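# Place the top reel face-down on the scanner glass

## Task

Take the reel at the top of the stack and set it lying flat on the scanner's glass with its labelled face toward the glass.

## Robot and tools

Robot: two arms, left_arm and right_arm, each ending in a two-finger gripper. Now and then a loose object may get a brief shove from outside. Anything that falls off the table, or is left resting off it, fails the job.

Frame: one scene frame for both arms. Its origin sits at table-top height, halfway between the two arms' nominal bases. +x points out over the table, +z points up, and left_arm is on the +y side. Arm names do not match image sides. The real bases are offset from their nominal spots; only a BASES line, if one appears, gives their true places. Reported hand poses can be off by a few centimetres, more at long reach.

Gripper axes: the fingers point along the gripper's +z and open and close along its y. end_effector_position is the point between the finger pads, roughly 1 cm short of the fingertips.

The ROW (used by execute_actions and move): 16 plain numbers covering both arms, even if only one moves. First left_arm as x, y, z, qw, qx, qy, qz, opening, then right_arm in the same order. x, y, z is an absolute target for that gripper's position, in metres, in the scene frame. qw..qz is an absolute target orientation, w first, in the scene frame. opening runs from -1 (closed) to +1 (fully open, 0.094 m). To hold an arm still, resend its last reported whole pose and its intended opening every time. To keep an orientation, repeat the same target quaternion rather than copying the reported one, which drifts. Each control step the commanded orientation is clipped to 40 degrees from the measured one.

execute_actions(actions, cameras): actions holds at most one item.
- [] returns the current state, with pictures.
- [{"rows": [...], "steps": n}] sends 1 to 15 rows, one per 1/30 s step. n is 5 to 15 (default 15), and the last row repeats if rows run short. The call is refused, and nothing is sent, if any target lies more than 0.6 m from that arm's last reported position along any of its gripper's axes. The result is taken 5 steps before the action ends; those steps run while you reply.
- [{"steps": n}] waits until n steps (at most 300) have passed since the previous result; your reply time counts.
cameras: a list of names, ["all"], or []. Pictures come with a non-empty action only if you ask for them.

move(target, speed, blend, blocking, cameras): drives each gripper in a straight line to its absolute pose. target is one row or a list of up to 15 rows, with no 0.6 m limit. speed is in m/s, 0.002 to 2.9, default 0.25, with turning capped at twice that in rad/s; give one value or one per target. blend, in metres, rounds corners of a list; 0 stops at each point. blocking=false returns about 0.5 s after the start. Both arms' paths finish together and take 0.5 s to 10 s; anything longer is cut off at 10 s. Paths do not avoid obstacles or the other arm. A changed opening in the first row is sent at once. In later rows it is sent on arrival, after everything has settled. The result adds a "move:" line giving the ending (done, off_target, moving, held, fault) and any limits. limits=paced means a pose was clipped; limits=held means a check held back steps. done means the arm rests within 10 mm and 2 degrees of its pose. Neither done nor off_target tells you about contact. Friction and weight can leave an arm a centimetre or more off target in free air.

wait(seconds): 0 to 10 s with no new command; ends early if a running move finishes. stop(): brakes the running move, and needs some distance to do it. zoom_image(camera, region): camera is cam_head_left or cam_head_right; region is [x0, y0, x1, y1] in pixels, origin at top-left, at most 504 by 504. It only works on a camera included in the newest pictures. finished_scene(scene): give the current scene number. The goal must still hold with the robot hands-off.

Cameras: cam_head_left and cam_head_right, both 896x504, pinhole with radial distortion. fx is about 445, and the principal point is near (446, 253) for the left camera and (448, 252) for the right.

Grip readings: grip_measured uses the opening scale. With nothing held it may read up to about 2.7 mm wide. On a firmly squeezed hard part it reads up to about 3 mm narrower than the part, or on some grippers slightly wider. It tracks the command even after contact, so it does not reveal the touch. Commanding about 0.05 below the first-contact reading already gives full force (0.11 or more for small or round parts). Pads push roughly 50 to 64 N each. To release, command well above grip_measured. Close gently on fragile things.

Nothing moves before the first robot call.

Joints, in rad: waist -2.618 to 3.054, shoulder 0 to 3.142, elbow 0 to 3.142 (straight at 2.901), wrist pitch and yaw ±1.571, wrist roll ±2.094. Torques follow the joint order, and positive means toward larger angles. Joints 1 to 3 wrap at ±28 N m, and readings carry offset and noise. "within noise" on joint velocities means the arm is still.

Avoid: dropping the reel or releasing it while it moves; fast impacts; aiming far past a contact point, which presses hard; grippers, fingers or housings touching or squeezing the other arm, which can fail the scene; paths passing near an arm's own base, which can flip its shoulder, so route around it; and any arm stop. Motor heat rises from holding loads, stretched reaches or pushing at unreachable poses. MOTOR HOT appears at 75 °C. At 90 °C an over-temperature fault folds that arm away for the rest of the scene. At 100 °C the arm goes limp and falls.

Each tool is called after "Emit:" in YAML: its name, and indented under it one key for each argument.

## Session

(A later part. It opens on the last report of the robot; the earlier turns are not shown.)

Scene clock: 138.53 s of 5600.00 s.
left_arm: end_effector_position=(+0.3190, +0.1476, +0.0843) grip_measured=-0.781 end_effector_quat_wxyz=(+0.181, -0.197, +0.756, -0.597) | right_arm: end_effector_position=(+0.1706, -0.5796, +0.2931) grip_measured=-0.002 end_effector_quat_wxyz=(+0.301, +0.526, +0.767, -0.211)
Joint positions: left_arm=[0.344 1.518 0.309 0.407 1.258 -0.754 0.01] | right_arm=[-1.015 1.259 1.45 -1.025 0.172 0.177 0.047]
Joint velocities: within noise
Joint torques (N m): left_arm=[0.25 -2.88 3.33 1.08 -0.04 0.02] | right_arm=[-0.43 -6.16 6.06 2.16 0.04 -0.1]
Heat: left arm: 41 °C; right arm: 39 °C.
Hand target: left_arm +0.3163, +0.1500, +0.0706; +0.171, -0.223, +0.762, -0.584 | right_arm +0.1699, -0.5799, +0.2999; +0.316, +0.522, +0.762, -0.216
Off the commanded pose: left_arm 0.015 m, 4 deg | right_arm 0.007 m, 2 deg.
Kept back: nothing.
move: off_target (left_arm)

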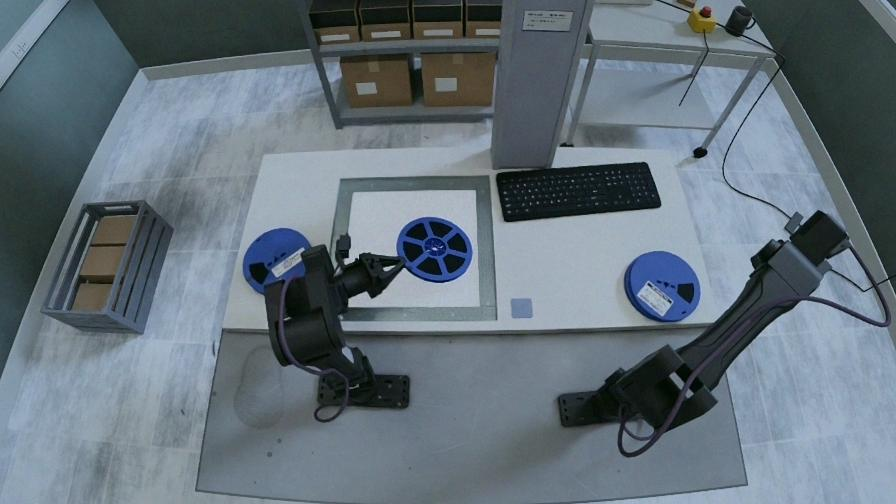

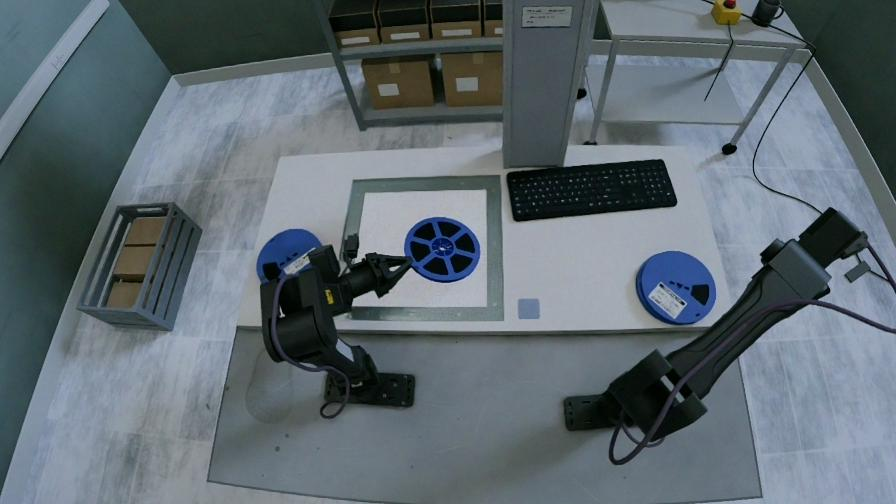

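Emit:
move:
  target:
    - [0.317,0.15,0.071,0.1714,-0.2233,0.7613,-0.5841,-0.74,0.17,-0.58,0.30,0.316,0.522,0.762,-0.216,0]
    - [0.317,0.15,0.070,0.1714,-0.2233,0.7613,-0.5841,-0.68,0.17,-0.58,0.30,0.316,0.522,0.762,-0.216,0]
  speed: 0.04

Emit:
zoom_image:
  camera: "cam_head_left"
  region: [350, 200, 500, 300]

Scene clock: 140.67 s of 5600.00 s.
left_arm: end_effector_position=(+0.3203, +0.1507, +0.0746) grip_measured=-0.681 end_effector_quat_wxyz=(+0.181, -0.215, +0.763, -0.583) | right_arm: end_effector_position=(+0.1707, -0.5797, +0.2932) grip_measured=-0.002 end_effector_quat_wxyz=(+0.301, +0.526, +0.767, -0.211)
Joint positions: left_arm=[0.344 1.531 0.302 0.406 1.215 -0.753 0.015] | right_arm=[-1.015 1.259 1.45 -1.025 0.172 0.177 0.047]
Joint velocities: within noise
Joint torques (N m): left_arm=[0.14 -3.36 3.66 1.24 0.35 -0.02] | right_arm=[-0.35 -6.19 6.09 2.17 0.04 -0.11]
Heat: left arm: 41 °C; right arm: 39 °C.
Hand target: left_arm +0.3170, +0.1500, +0.0700; +0.171, -0.223, +0.761, -0.584 | right_arm +0.1700, -0.5800, +0.3000; +0.316, +0.522, +0.762, -0.216
Off the commanded pose: left_arm 0.006 m, 1 deg | right_arm 0.007 m, 2 deg.
Kept back: nothing.
move: done

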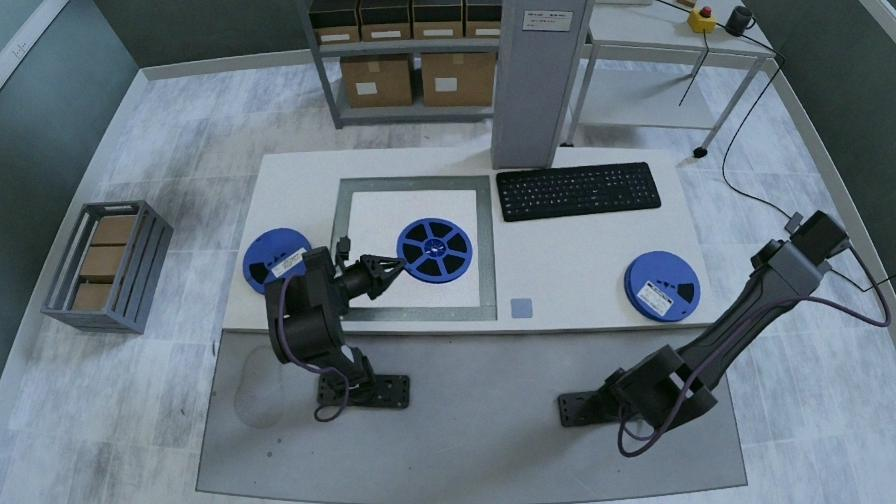

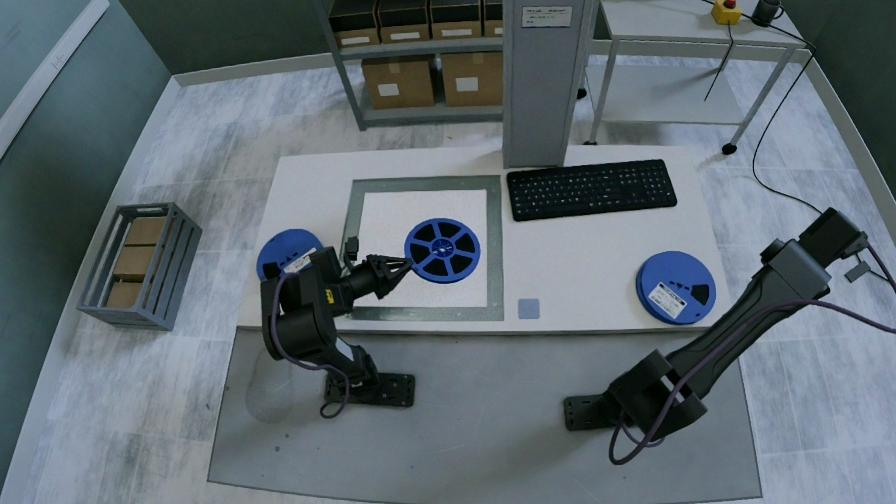

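Scaled by 3.360 from the camera's 896x504 image, which has a finer 1280x720 frame.

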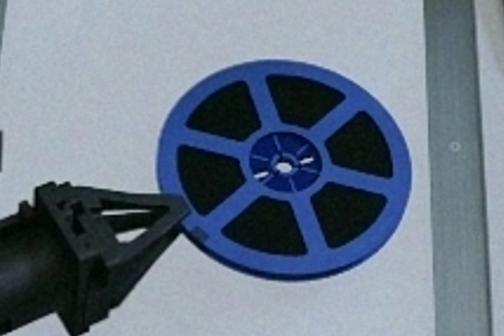

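Emit:
move:
  target: [0.317,0.15,0.055,0.1714,-0.2233,0.7613,-0.5841,-0.68,0.17,-0.58,0.30,0.316,0.522,0.762,-0.216,0]
  speed: 0.03

Emit:
zoom_image:
  camera: "cam_head_left"
  region: [350, 200, 500, 300]

Scene clock: 141.63 s of 5600.00 s.
left_arm: end_effector_position=(+0.3213, +0.1507, +0.0623) grip_measured=-0.681 end_effector_quat_wxyz=(+0.180, -0.214, +0.762, -0.585) | right_arm: end_effector_position=(+0.1707, -0.5797, +0.2932) grip_measured=-0.002 end_effector_quat_wxyz=(+0.301, +0.526, +0.767, -0.211)
Joint positions: left_arm=[0.344 1.62 0.289 0.51 1.22 -0.756 0.015] | right_arm=[-1.015 1.259 1.45 -1.025 0.172 0.177 0.047]
Joint velocities: within noise
Joint torques (N m): left_arm=[0.23 -3 2.71 1.21 0.29 0.06] | right_arm=[-0.32 -6.2 6.09 2.17 0.03 -0.1]
Heat: left arm: 41 °C; right arm: 39 °C.
Hand target: left_arm +0.3169, +0.1499, +0.0553; +0.171, -0.223, +0.761, -0.584 | right_arm +0.1700, -0.5800, +0.3000; +0.316, +0.522, +0.762, -0.216
Off the commanded pose: left_arm 0.009 m, 1 deg | right_arm 0.007 m, 2 deg.
Kept back: nothing.
move: done

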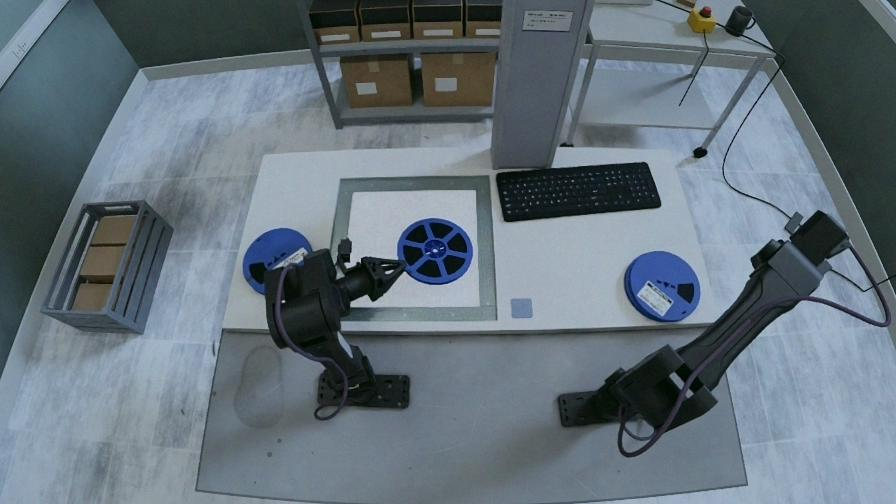

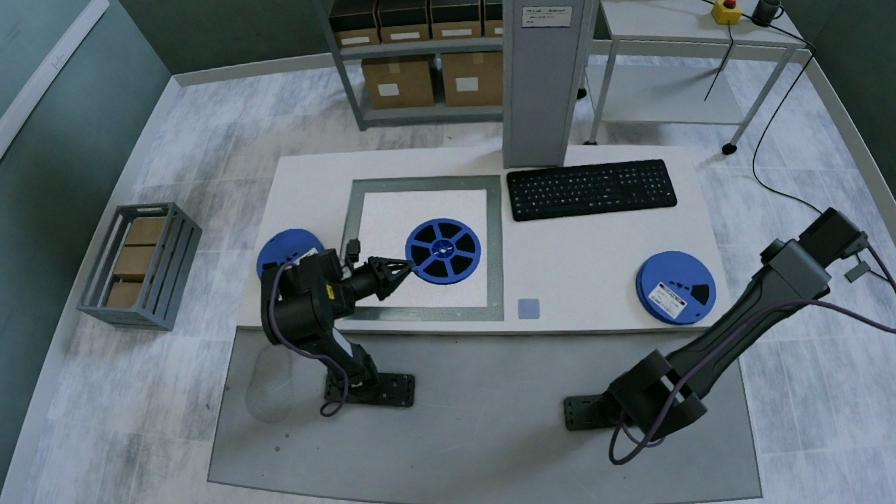

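Scaled by 3.360 from the camera's 896x504 image, which has a finer 1280x720 frame.

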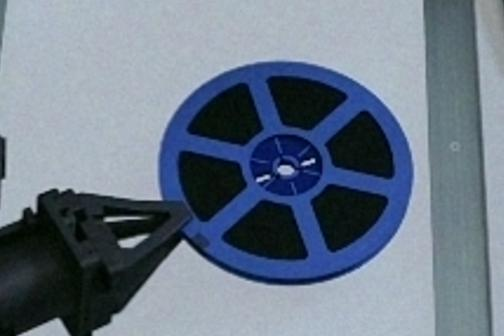

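Emit:
move:
  target: [0.317,0.15,0.046,0.1714,-0.2233,0.7613,-0.5841,-0.68,0.17,-0.58,0.30,0.316,0.522,0.762,-0.216,0]
  speed: 0.03

Emit:
zoom_image:
  camera: "cam_head_left"
  region: [350, 200, 500, 300]

Scene clock: 142.57 s of 5600.00 s.
left_arm: end_effector_position=(+0.3208, +0.1489, +0.0648) grip_measured=-0.681 end_effector_quat_wxyz=(+0.179, -0.202, +0.752, -0.601) | right_arm: end_effector_position=(+0.1707, -0.5797, +0.2932) grip_measured=-0.002 end_effector_quat_wxyz=(+0.301, +0.526, +0.767, -0.211)
Joint positions: left_arm=[0.349 1.66 0.284 0.587 1.265 -0.778 0.015] | right_arm=[-1.015 1.259 1.45 -1.025 0.172 0.177 0.047]
Joint velocities: within noise
Joint torques (N m): left_arm=[0.03 -1.92 1.91 1.13 -0.08 0.3] | right_arm=[-0.38 -6.22 6.13 2.18 0.03 -0.11]
Heat: left arm: 41 °C; right arm: 39 °C.
Hand target: left_arm +0.3158, +0.1500, +0.0470; +0.171, -0.223, +0.762, -0.584 | right_arm +0.1700, -0.5800, +0.3000; +0.316, +0.522, +0.762, -0.216
Off the commanded pose: left_arm 0.019 m, 3 deg | right_arm 0.007 m, 2 deg.
Kept back: nothing.
move: off_target (left_arm)

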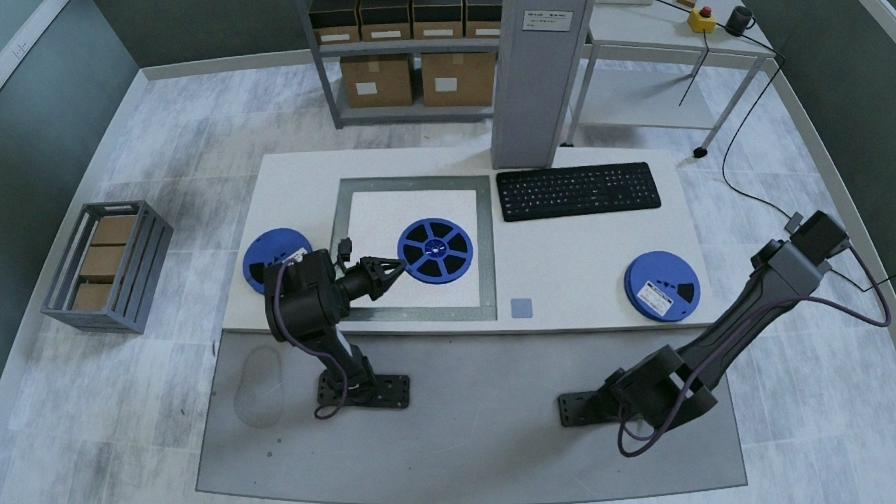

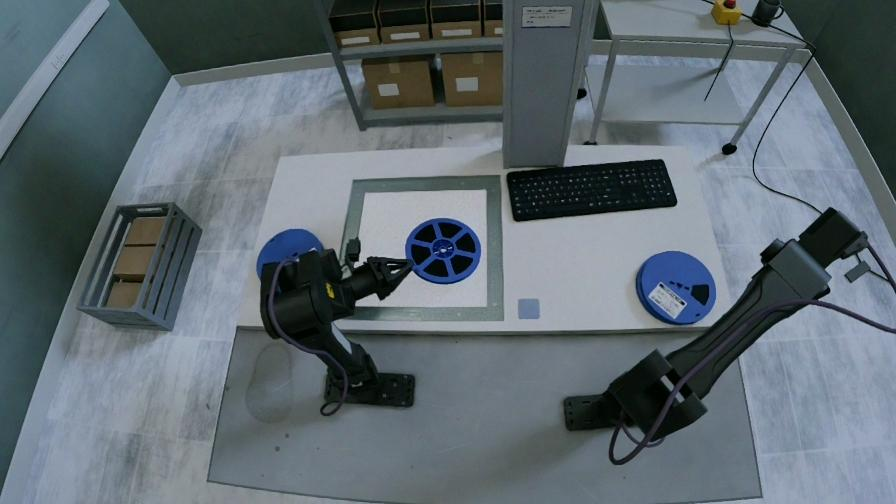

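Scaled by 3.360 from the camera's 896x504 image, which has a finer 1280x720 frame.

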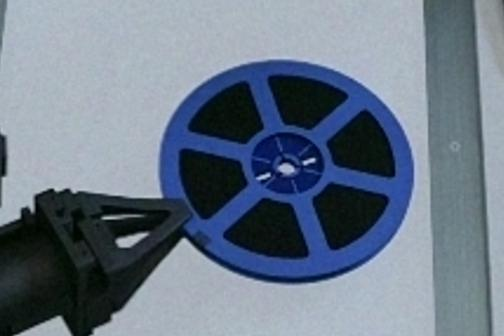

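Emit:
move:
  target:
    - [0.317,0.15,0.060,0.1615,-0.2306,0.7860,-0.5504,-0.68,0.17,-0.58,0.30,0.316,0.522,0.762,-0.216,0]
    - [0.317,0.15,0.060,0.1615,-0.2306,0.7860,-0.5504,-0.55,0.17,-0.58,0.30,0.316,0.522,0.762,-0.216,0]
  speed: 0.04

Emit:
zoom_image:
  camera: "cam_head_left"
  region: [350, 200, 500, 300]

Scene clock: 144.87 s of 5600.00 s.
left_arm: end_effector_position=(+0.3143, +0.1494, +0.0548) grip_measured=-0.551 end_effector_quat_wxyz=(+0.162, -0.230, +0.786, -0.551) | right_arm: end_effector_position=(+0.1707, -0.5797, +0.2932) grip_measured=-0.002 end_effector_quat_wxyz=(+0.301, +0.526, +0.767, -0.211)
Joint positions: left_arm=[0.326 1.537 0.315 0.27 1.14 -0.664 0.021] | right_arm=[-1.015 1.259 1.45 -1.025 0.172 0.177 0.047]
Joint velocities: within noise
Joint torques (N m): left_arm=[-0.18 -6.28 5.72 0.86 0.31 -0.05] | right_arm=[-0.35 -6.17 6.12 2.18 0.04 -0.12]
Heat: left arm: 41 °C; right arm: 39 °C.
Hand target: left_arm +0.3170, +0.1500, +0.0600; +0.162, -0.231, +0.786, -0.551 | right_arm +0.1700, -0.5800, +0.3000; +0.316, +0.522, +0.762, -0.216
Off the commanded pose: left_arm 0.006 m, 0 deg | right_arm 0.007 m, 2 deg.
Kept back: nothing.
move: done

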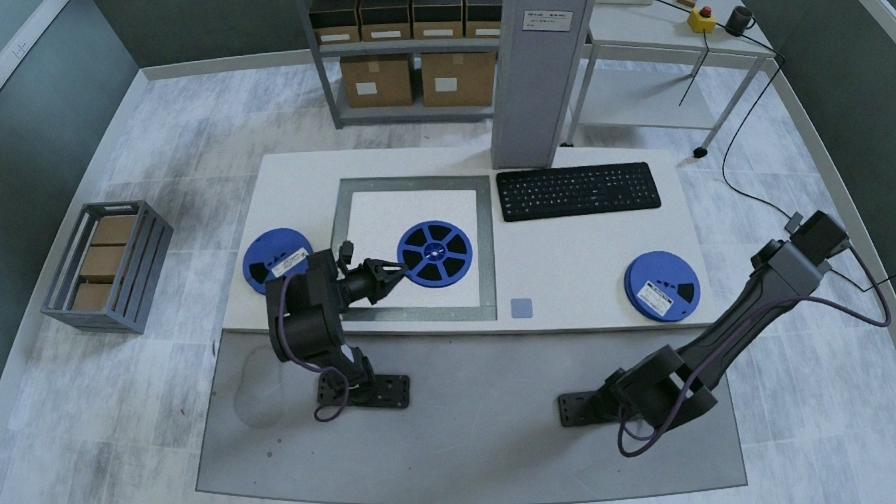

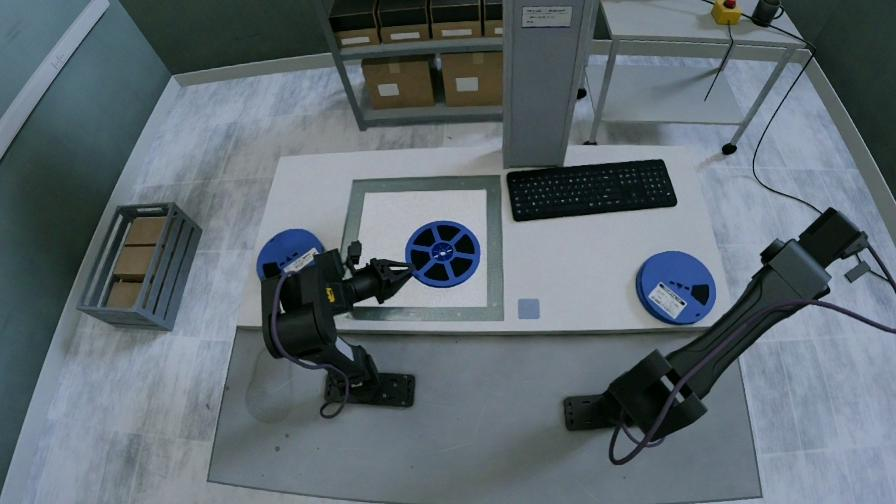

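Scaled by 3.360 from the camera's 896x504 image, which has a finer 1280x720 frame.

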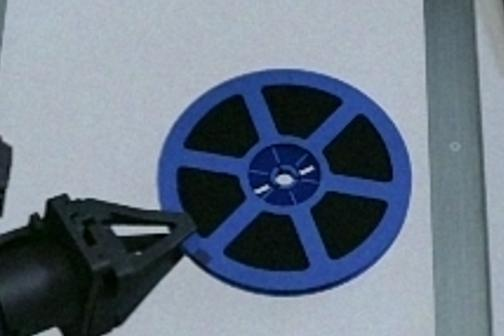

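Emit:
move:
  target: [0.290,0.192,0.062,0.1615,-0.2306,0.7860,-0.5504,-0.55,0.17,-0.58,0.30,0.316,0.522,0.762,-0.216,0]
  speed: 0.05

Emit:
zoom_image:
  camera: "cam_head_left"
  region: [350, 200, 500, 300]

Emit:
zoom_image:
  camera: "cam_head_right"
  region: [350, 200, 500, 300]

Scene clock: 147.00 s of 5600.00 s.
left_arm: end_effector_position=(+0.2858, +0.1900, +0.0556) grip_measured=-0.551 end_effector_quat_wxyz=(+0.159, -0.233, +0.794, -0.539) | right_arm: end_effector_position=(+0.1707, -0.5797, +0.2932) grip_measured=-0.002 end_effector_quat_wxyz=(+0.301, +0.526, +0.767, -0.211)
Joint positions: left_arm=[0.577 1.559 0.458 -0.441 1.194 -0.029 0.021] | right_arm=[-1.015 1.259 1.45 -1.025 0.172 0.177 0.047]
Joint velocities: within noise
Joint torques (N m): left_arm=[0.25 -3.6 6.26 0.32 0.65 0.04] | right_arm=[-0.39 -6.2 6.13 2.19 0.03 -0.1]
Heat: left arm: 40 °C; right arm: 39 °C.
Hand target: left_arm +0.2900, +0.1920, +0.0618; +0.162, -0.231, +0.786, -0.550 | right_arm +0.1700, -0.5800, +0.3000; +0.316, +0.522, +0.762, -0.216
Off the commanded pose: left_arm 0.008 m, 2 deg | right_arm 0.007 m, 2 deg.
Kept back: nothing.
move: done

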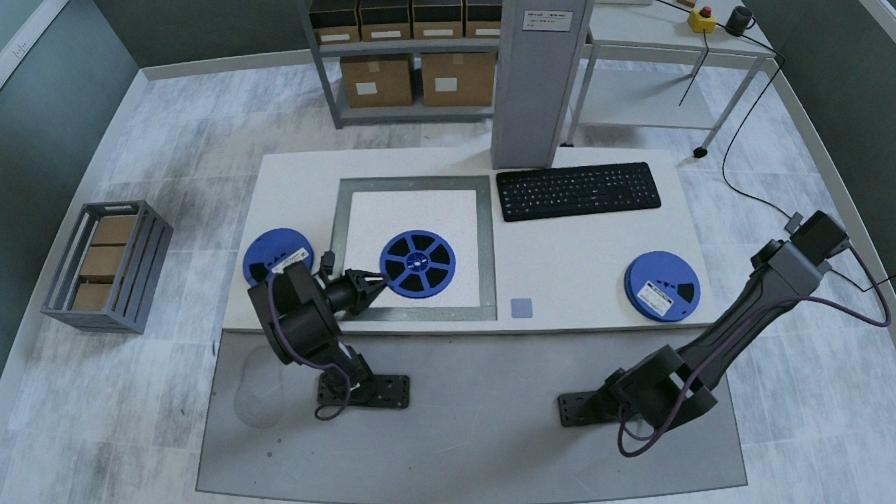

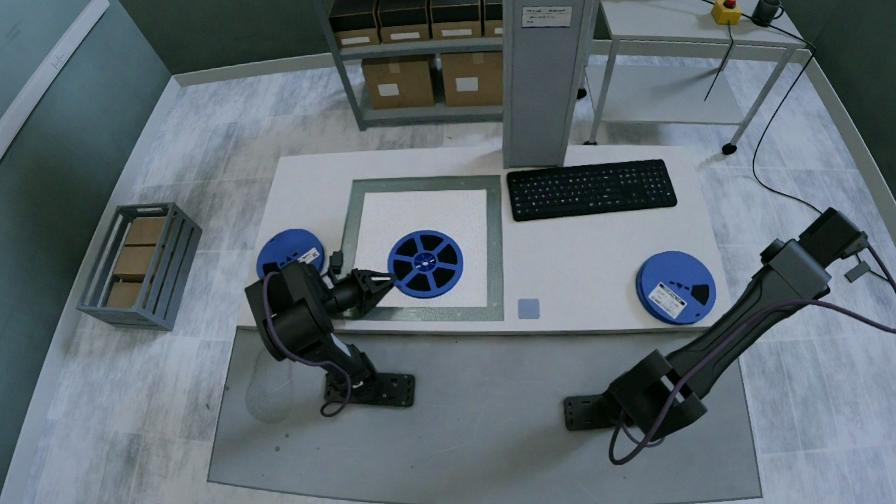

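Scaled by 3.360 from the camera's 896x504 image, which has a finer 1280x720 frame.

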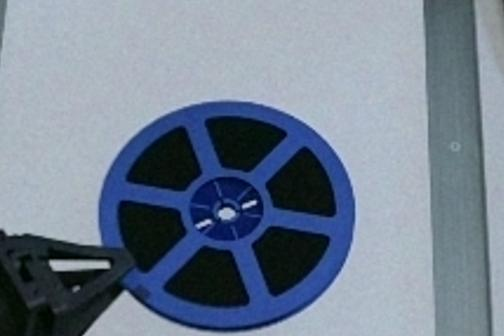

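Scaled by 3.360 from the camera's 896x504 image, which has a finer 1280x720 frame.

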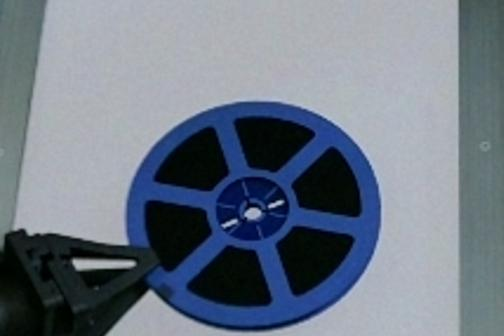

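Emit:
move:
  target:
    - [0.290,0.192,0.072,0.1615,-0.2306,0.7860,-0.5504,-0.55,0.17,-0.58,0.30,0.316,0.522,0.762,-0.216,0]
    - [0.290,0.192,0.072,0.1615,-0.2306,0.7860,-0.5504,-0.30,0.17,-0.58,0.30,0.316,0.522,0.762,-0.216,0]
  speed: 0.04

Emit:
zoom_image:
  camera: "cam_head_left"
  region: [350, 220, 500, 320]

Scene clock: 148.77 s of 5600.00 s.
left_arm: end_effector_position=(+0.2836, +0.1887, +0.0587) grip_measured=-0.301 end_effector_quat_wxyz=(+0.144, -0.241, +0.791, -0.544) | right_arm: end_effector_position=(+0.1707, -0.5797, +0.2932) grip_measured=-0.002 end_effector_quat_wxyz=(+0.301, +0.526, +0.767, -0.211)
Joint positions: left_arm=[0.577 1.56 0.477 -0.507 1.194 -0.017 0.033] | right_arm=[-1.015 1.259 1.45 -1.025 0.172 0.177 0.047]
Joint velocities: within noise
Joint torques (N m): left_arm=[0.36 -6.79 6.08 0.16 0.65 0.04] | right_arm=[-0.35 -6.2 6.15 2.19 0.03 -0.11]
Heat: left arm: 40 °C; right arm: 39 °C.
Hand target: left_arm +0.2899, +0.1917, +0.0715; +0.161, -0.231, +0.786, -0.550 | right_arm +0.1700, -0.5800, +0.3000; +0.316, +0.522, +0.762, -0.216
Off the commanded pose: left_arm 0.015 m, 3 deg | right_arm 0.007 m, 2 deg.
Kept back: nothing.
move: off_target (left_arm); target 2's new opening was sent with left_arm's hand 0.015 m and 2 deg from that target

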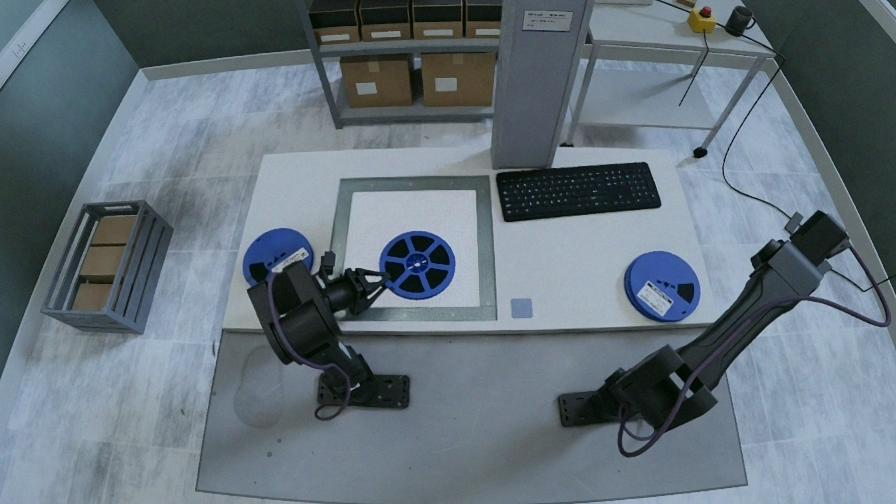

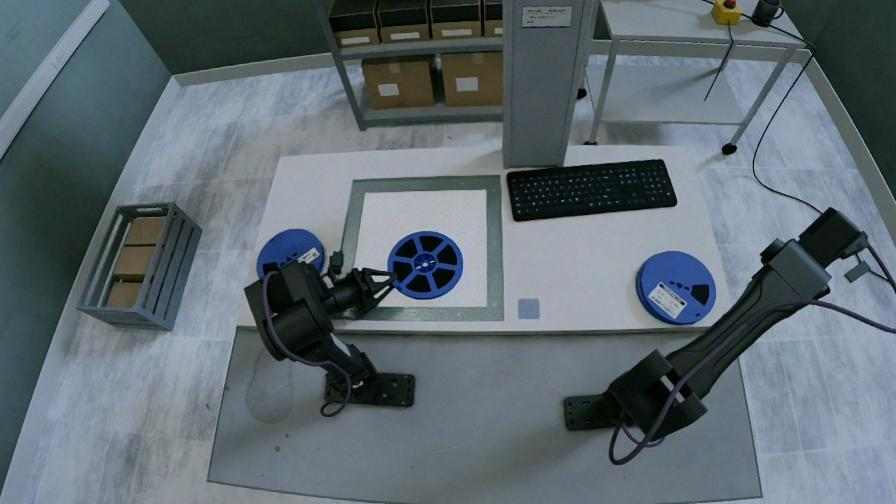

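Scaled by 3.360 from the camera's 896x504 image, which has a finer 1280x720 frame.

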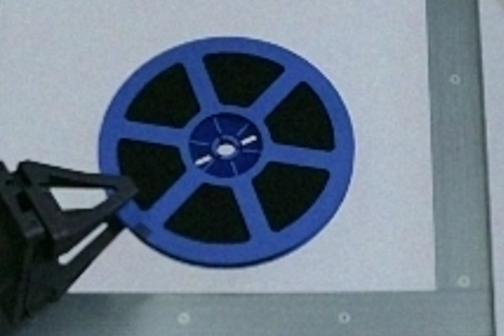

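Emit:
move:
  target:
    - [0.290,0.192,0.080,0.1615,-0.2306,0.7860,-0.5504,-0.30,0.17,-0.58,0.30,0.316,0.522,0.762,-0.216,0]
    - [0.2605,0.238,0.082,0.1615,-0.2306,0.7860,-0.5504,-0.30,0.17,-0.58,0.30,0.316,0.522,0.762,-0.216,0]
  speed: 0.05

Emit:
zoom_image:
  camera: "cam_head_left"
  region: [320, 220, 500, 340]

Scene clock: 150.83 s of 5600.00 s.
left_arm: end_effector_position=(+0.2557, +0.2330, +0.0778) grip_measured=-0.301 end_effector_quat_wxyz=(+0.152, -0.233, +0.789, -0.547) | right_arm: end_effector_position=(+0.1707, -0.5797, +0.2932) grip_measured=-0.002 end_effector_quat_wxyz=(+0.301, +0.526, +0.767, -0.211)
Joint positions: left_arm=[0.86 1.719 0.669 -1.161 1.113 0.677 0.033] | right_arm=[-1.015 1.259 1.45 -1.025 0.172 0.177 0.047]
Joint velocities: within noise
Joint torques (N m): left_arm=[0.32 -4.42 5.39 -0.64 0.49 0.14] | right_arm=[-0.39 -6.19 6.13 2.18 0.02 -0.11]
Heat: left arm: 40 °C; right arm: 39 °C.
Hand target: left_arm +0.2604, +0.2380, +0.0819; +0.162, -0.231, +0.786, -0.550 | right_arm +0.1700, -0.5800, +0.3000; +0.316, +0.522, +0.762, -0.216
Off the commanded pose: left_arm 0.008 m, 1 deg | right_arm 0.007 m, 2 deg.
Kept back: nothing.
move: done

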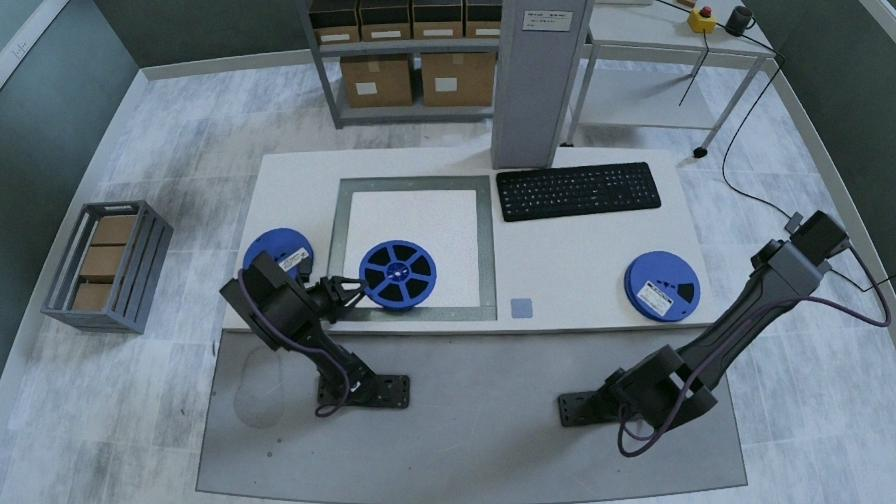

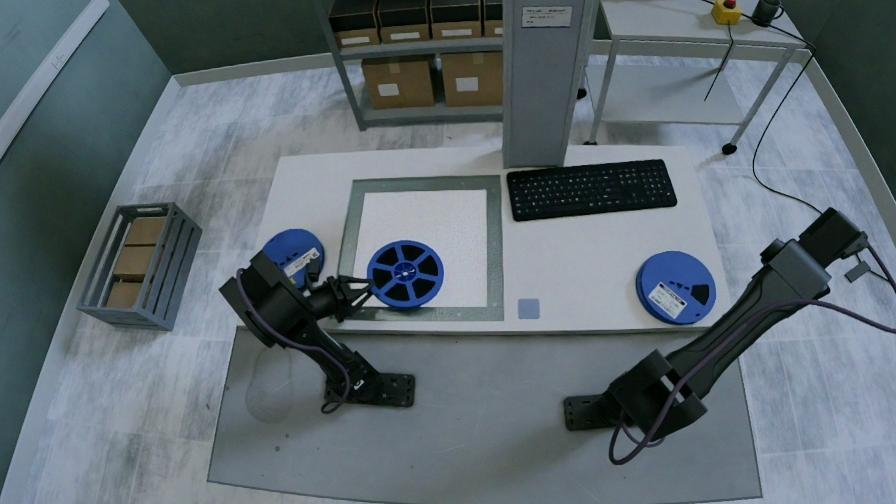

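Scaled by 2.800 from the camera's 896x504 image, which has a finer 1280x720 frame.

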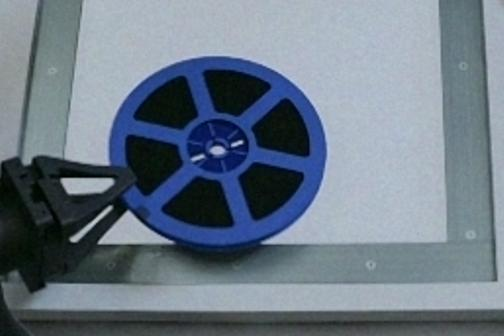

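Emit:
move:
  target:
    - [0.2605,0.238,0.090,0.1615,-0.2306,0.7860,-0.5504,-0.5,0.17,-0.58,0.30,0.316,0.522,0.762,-0.216,0]
    - [0.2605,0.238,0.12,0.1615,-0.2306,0.7860,-0.5504,-0.7,0.17,-0.58,0.30,0.316,0.522,0.762,-0.216,0]
    - [0.2605,0.238,0.125,0.1615,-0.2306,0.7860,-0.5504,-1,0.17,-0.58,0.30,0.316,0.522,0.762,-0.216,0]
  speed: 0.05

Emit:
zoom_image:
  camera: "cam_head_left"
  region: [320, 220, 500, 340]

Scene clock: 155.10 s of 5600.00 s.
left_arm: end_effector_position=(+0.2546, +0.2326, +0.1132) grip_measured=-0.790 end_effector_quat_wxyz=(+0.135, -0.241, +0.784, -0.556) | right_arm: end_effector_position=(+0.1707, -0.5797, +0.2932) grip_measured=-0.002 end_effector_quat_wxyz=(+0.301, +0.526, +0.767, -0.211)
Joint positions: left_arm=[0.861 1.639 0.745 -1.367 1.108 0.685 0.01] | right_arm=[-1.015 1.259 1.45 -1.025 0.172 0.177 0.047]
Joint velocities: within noise
Joint torques (N m): left_arm=[0.34 -8.13 6.2 -0.75 0.48 0.12] | right_arm=[-0.36 -6.12 6.19 2.18 0.03 -0.11]
Heat: left arm: 39 °C; right arm: 39 °C.
Hand target: left_arm +0.2603, +0.2376, +0.1247; +0.161, -0.231, +0.786, -0.550 | right_arm +0.1700, -0.5800, +0.3000; +0.316, +0.522, +0.762, -0.216
Off the commanded pose: left_arm 0.014 m, 3 deg | right_arm 0.007 m, 2 deg.
Kept back: nothing.
move: off_target (left_arm); target 2's new opening was sent with left_arm's hand 0.013 m and 3 deg from that target; target 3's new opening was sent with left_arm's hand 0.014 m and 3 deg from that target

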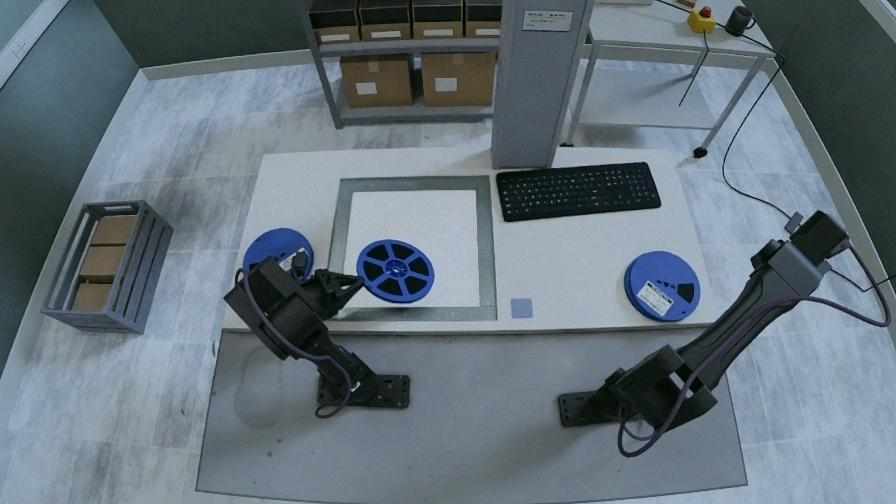

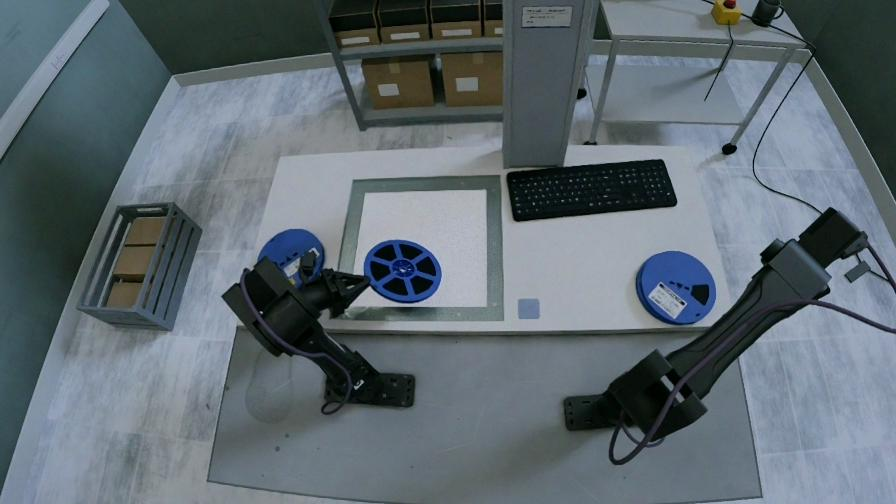

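Scaled by 2.800 from the camera's 896x504 image, which has a finer 1280x720 frame.

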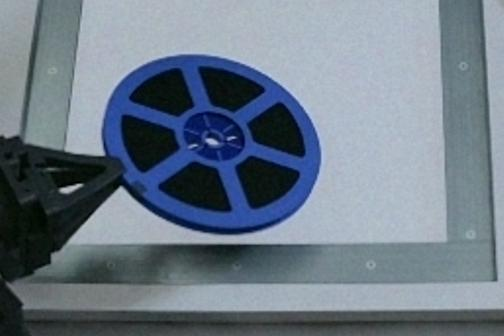

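Emit:
move:
  target:
    - [0.29,0.195,0.15,0.1655,-0.2278,0.7762,-0.5640,-1,0.38,-0.38,0.30,0.2575,0.0964,0.9611,-0.0258,-1]
    - [0.322,0.155,0.14,0.1655,-0.2278,0.7762,-0.5640,-1,0.33,-0.12,0.26,0.2472,-0.2854,0.9228,0.0765,-1]
  speed: 0.2
  blend: 0.03

Emit:
zoom_image:
  camera: "cam_head_left"
  region: [320, 180, 560, 340]

Scene clock: 160.73 s of 5600.00 s.
left_arm: end_effector_position=(+0.3212, +0.1587, +0.1248) grip_measured=-0.791 end_effector_quat_wxyz=(+0.142, -0.257, +0.781, -0.551) | right_arm: end_effector_position=(+0.3265, -0.1236, +0.2601) grip_measured=-0.987 end_effector_quat_wxyz=(+0.241, -0.280, +0.927, +0.072)
Joint positions: left_arm=[0.355 1.285 0.53 -0.269 1.146 -0.654 0.01] | right_arm=[0.382 1.533 1.679 -1.213 -0.071 -0.131 0.001]
Joint velocities: within noise
Joint torques (N m): left_arm=[-0.42 -6.98 5.59 1.34 0.67 -0.01] | right_arm=[0.05 -6.93 6.15 1.8 -0.17 -0.12]
Heat: left arm: 39 °C; right arm: 40 °C.
Hand target: left_arm +0.3217, +0.1549, +0.1395; +0.164, -0.227, +0.777, -0.564 | right_arm +0.3299, -0.1200, +0.2601; +0.247, -0.286, +0.923, +0.076
Off the commanded pose: left_arm 0.016 m, 5 deg | right_arm 0.005 m, 1 deg.
Kept back: nothing.
move: off_target (left_arm)

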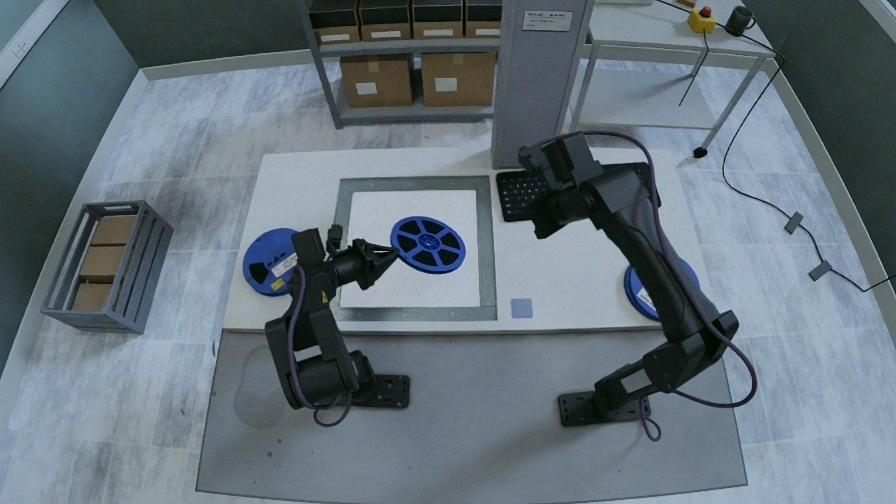

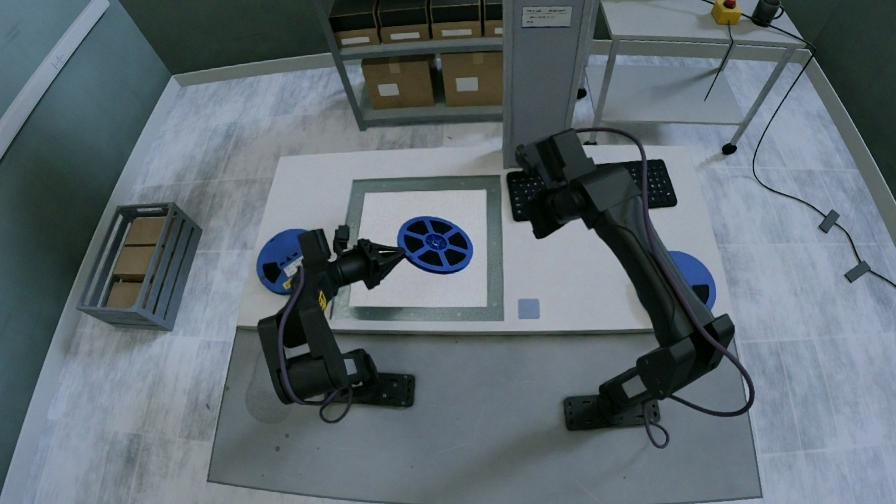

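Scaled by 2.100 from the camera's 896x504 image, which has a finer 1280x720 frame.

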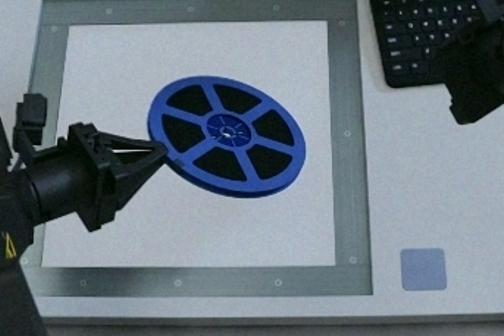

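Emit:
move:
  target:
    - [0.322,0.155,0.083,0.1655,-0.2278,0.7762,-0.5640,-1,0.33,-0.12,0.26,0.2472,-0.2854,0.9228,0.0765,-1]
    - [0.322,0.155,0.079,0.1655,-0.2278,0.7762,-0.5640,-0.74,0.33,-0.12,0.26,0.2472,-0.2854,0.9228,0.0765,-1]
    - [0.322,0.155,0.077,0.1655,-0.2278,0.7762,-0.5640,-0.68,0.33,-0.12,0.26,0.2472,-0.2854,0.9228,0.0765,-1]
    - [0.322,0.155,0.060,0.1615,-0.2306,0.7860,-0.5504,-0.55,0.33,-0.12,0.26,0.2472,-0.2854,0.9228,0.0765,-1]
    - [0.322,0.155,0.064,0.1615,-0.2306,0.7860,-0.5504,-0.4,0.33,-0.12,0.26,0.2472,-0.2854,0.9228,0.0765,-1]
  speed: 0.04

Emit:
zoom_image:
  camera: "cam_head_left"
  region: [350, 200, 500, 300]

Emit:
zoom_image:
  camera: "cam_head_right"
  region: [350, 200, 500, 300]

Scene clock: 167.07 s of 5600.00 s.
left_arm: end_effector_position=(+0.3243, +0.1575, +0.0622) grip_measured=-0.401 end_effector_quat_wxyz=(+0.165, -0.234, +0.787, -0.547) | right_arm: end_effector_position=(+0.3267, -0.1235, +0.2603) grip_measured=-0.987 end_effector_quat_wxyz=(+0.241, -0.280, +0.926, +0.072)
Joint positions: left_arm=[0.344 1.529 0.374 0.181 1.137 -0.638 0.028] | right_arm=[0.382 1.533 1.679 -1.212 -0.071 -0.131 0.001]
Joint velocities: within noise
Joint torques (N m): left_arm=[-0.31 -5.34 4.37 1.05 0.42 0.04] | right_arm=[0.06 -6.94 6.19 1.83 -0.16 -0.13]
Heat: left arm: 39 °C; right arm: 40 °C.
Hand target: left_arm +0.3220, +0.1550, +0.0639; +0.162, -0.231, +0.786, -0.550 | right_arm +0.3299, -0.1200, +0.2601; +0.247, -0.285, +0.923, +0.077
Off the commanded pose: left_arm 0.004 m, 1 deg | right_arm 0.005 m, 1 deg.
Kept back: nothing.
move: done

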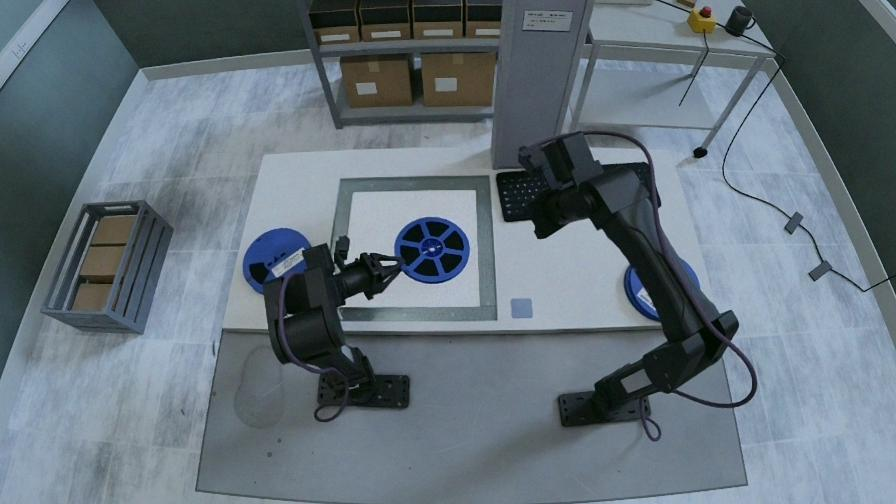

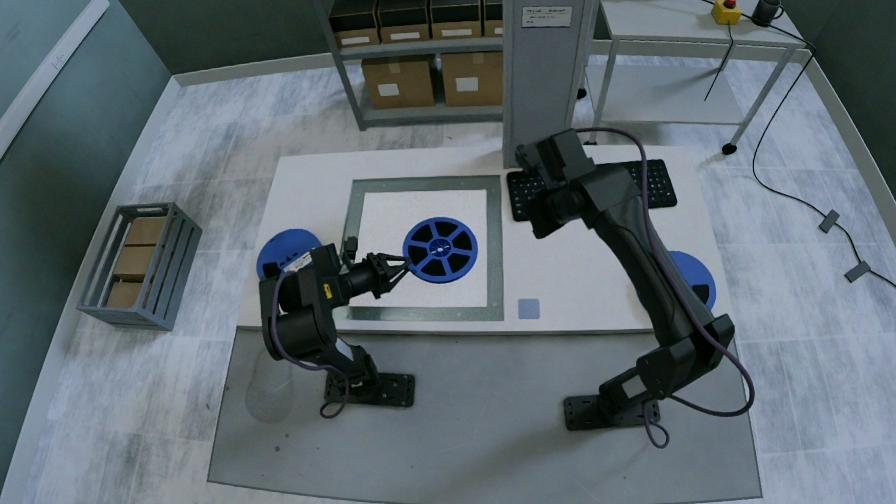

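Scaled by 3.360 from the camera's 896x504 image, which has a finer 1280x720 frame.

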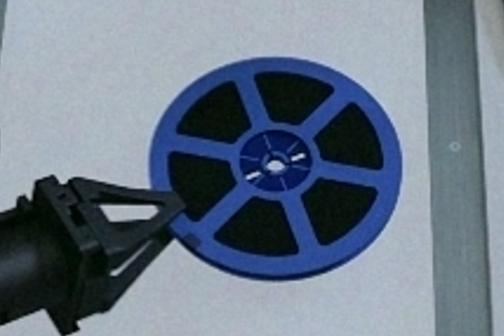

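Scaled by 3.360 from the camera's 896x504 image, which has a finer 1280x720 frame.

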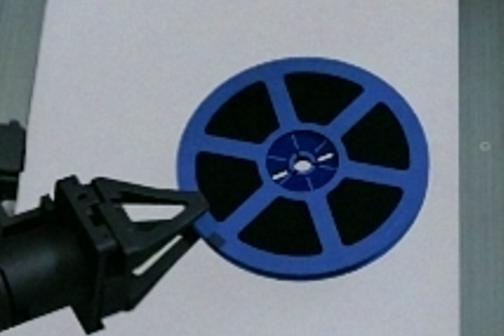

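Emit:
move:
  target:
    - [0.322,0.155,0.064,0.1615,-0.2306,0.7860,-0.5504,-0.4,0.345,0.003,0.16,0.2414,-0.3484,0.9009,0.0934,-1]
    - [0.322,0.155,0.064,0.1615,-0.2306,0.7860,-0.5504,-0.4,0.345,0.003,0.09,0.2414,-0.3484,0.9009,0.0934,-1]
  speed: 0.1

Emit:
zoom_image:
  camera: "cam_head_left"
  region: [350, 200, 530, 320]

Emit:
zoom_image:
  camera: "cam_head_right"
  region: [350, 200, 530, 320]

Scene clock: 170.90 s of 5600.00 s.
left_arm: end_effector_position=(+0.3243, +0.1574, +0.0622) grip_measured=-0.401 end_effector_quat_wxyz=(+0.165, -0.234, +0.787, -0.547) | right_arm: end_effector_position=(+0.3415, +0.0004, +0.0927) grip_measured=-0.987 end_effector_quat_wxyz=(+0.235, -0.353, +0.901, +0.094)
Joint positions: left_arm=[0.343 1.529 0.374 0.181 1.137 -0.638 0.028] | right_arm=[0.64 1.803 1.298 -0.554 -0.027 -0.044 0.001]
Joint velocities: within noise
Joint torques (N m): left_arm=[-0.32 -5.33 4.37 1.05 0.42 0.04] | right_arm=[0.24 -9.83 6.57 1.84 0.07 0.07]
Heat: left arm: 39 °C; right arm: 40 °C.
Hand target: left_arm +0.3220, +0.1549, +0.0639; +0.162, -0.231, +0.786, -0.550 | right_arm +0.3448, +0.0029, +0.0899; +0.241, -0.349, +0.901, +0.093
Off the commanded pose: left_arm 0.004 m, 1 deg | right_arm 0.005 m, 1 deg.
Kept back: nothing.
move: done

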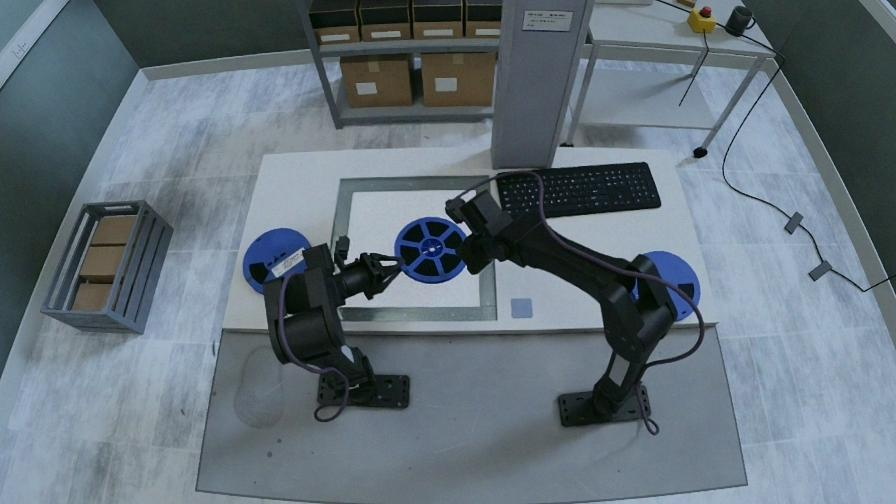

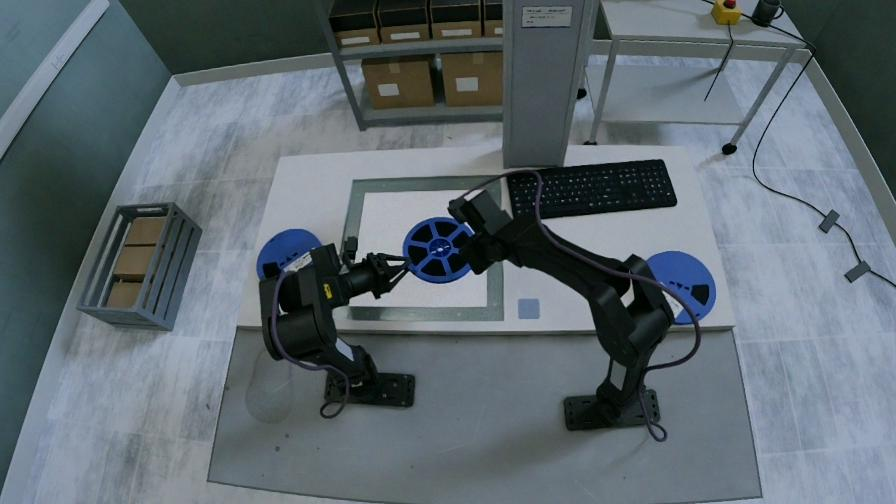

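Scaled by 2.800 from the camera's 896x504 image, which has a finer 1280x720 frame.

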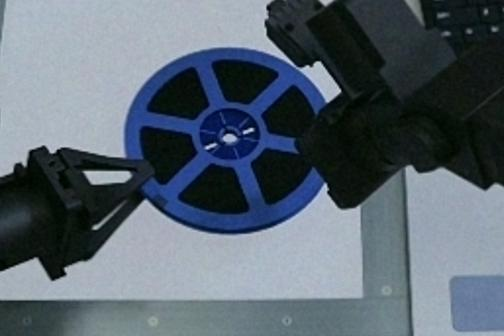

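Scaled by 2.800 from the camera's 896x504 image, which has a finer 1280x720 frame.

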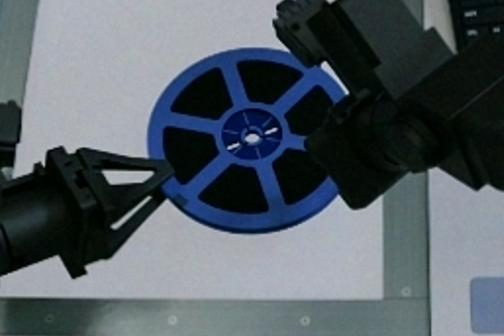

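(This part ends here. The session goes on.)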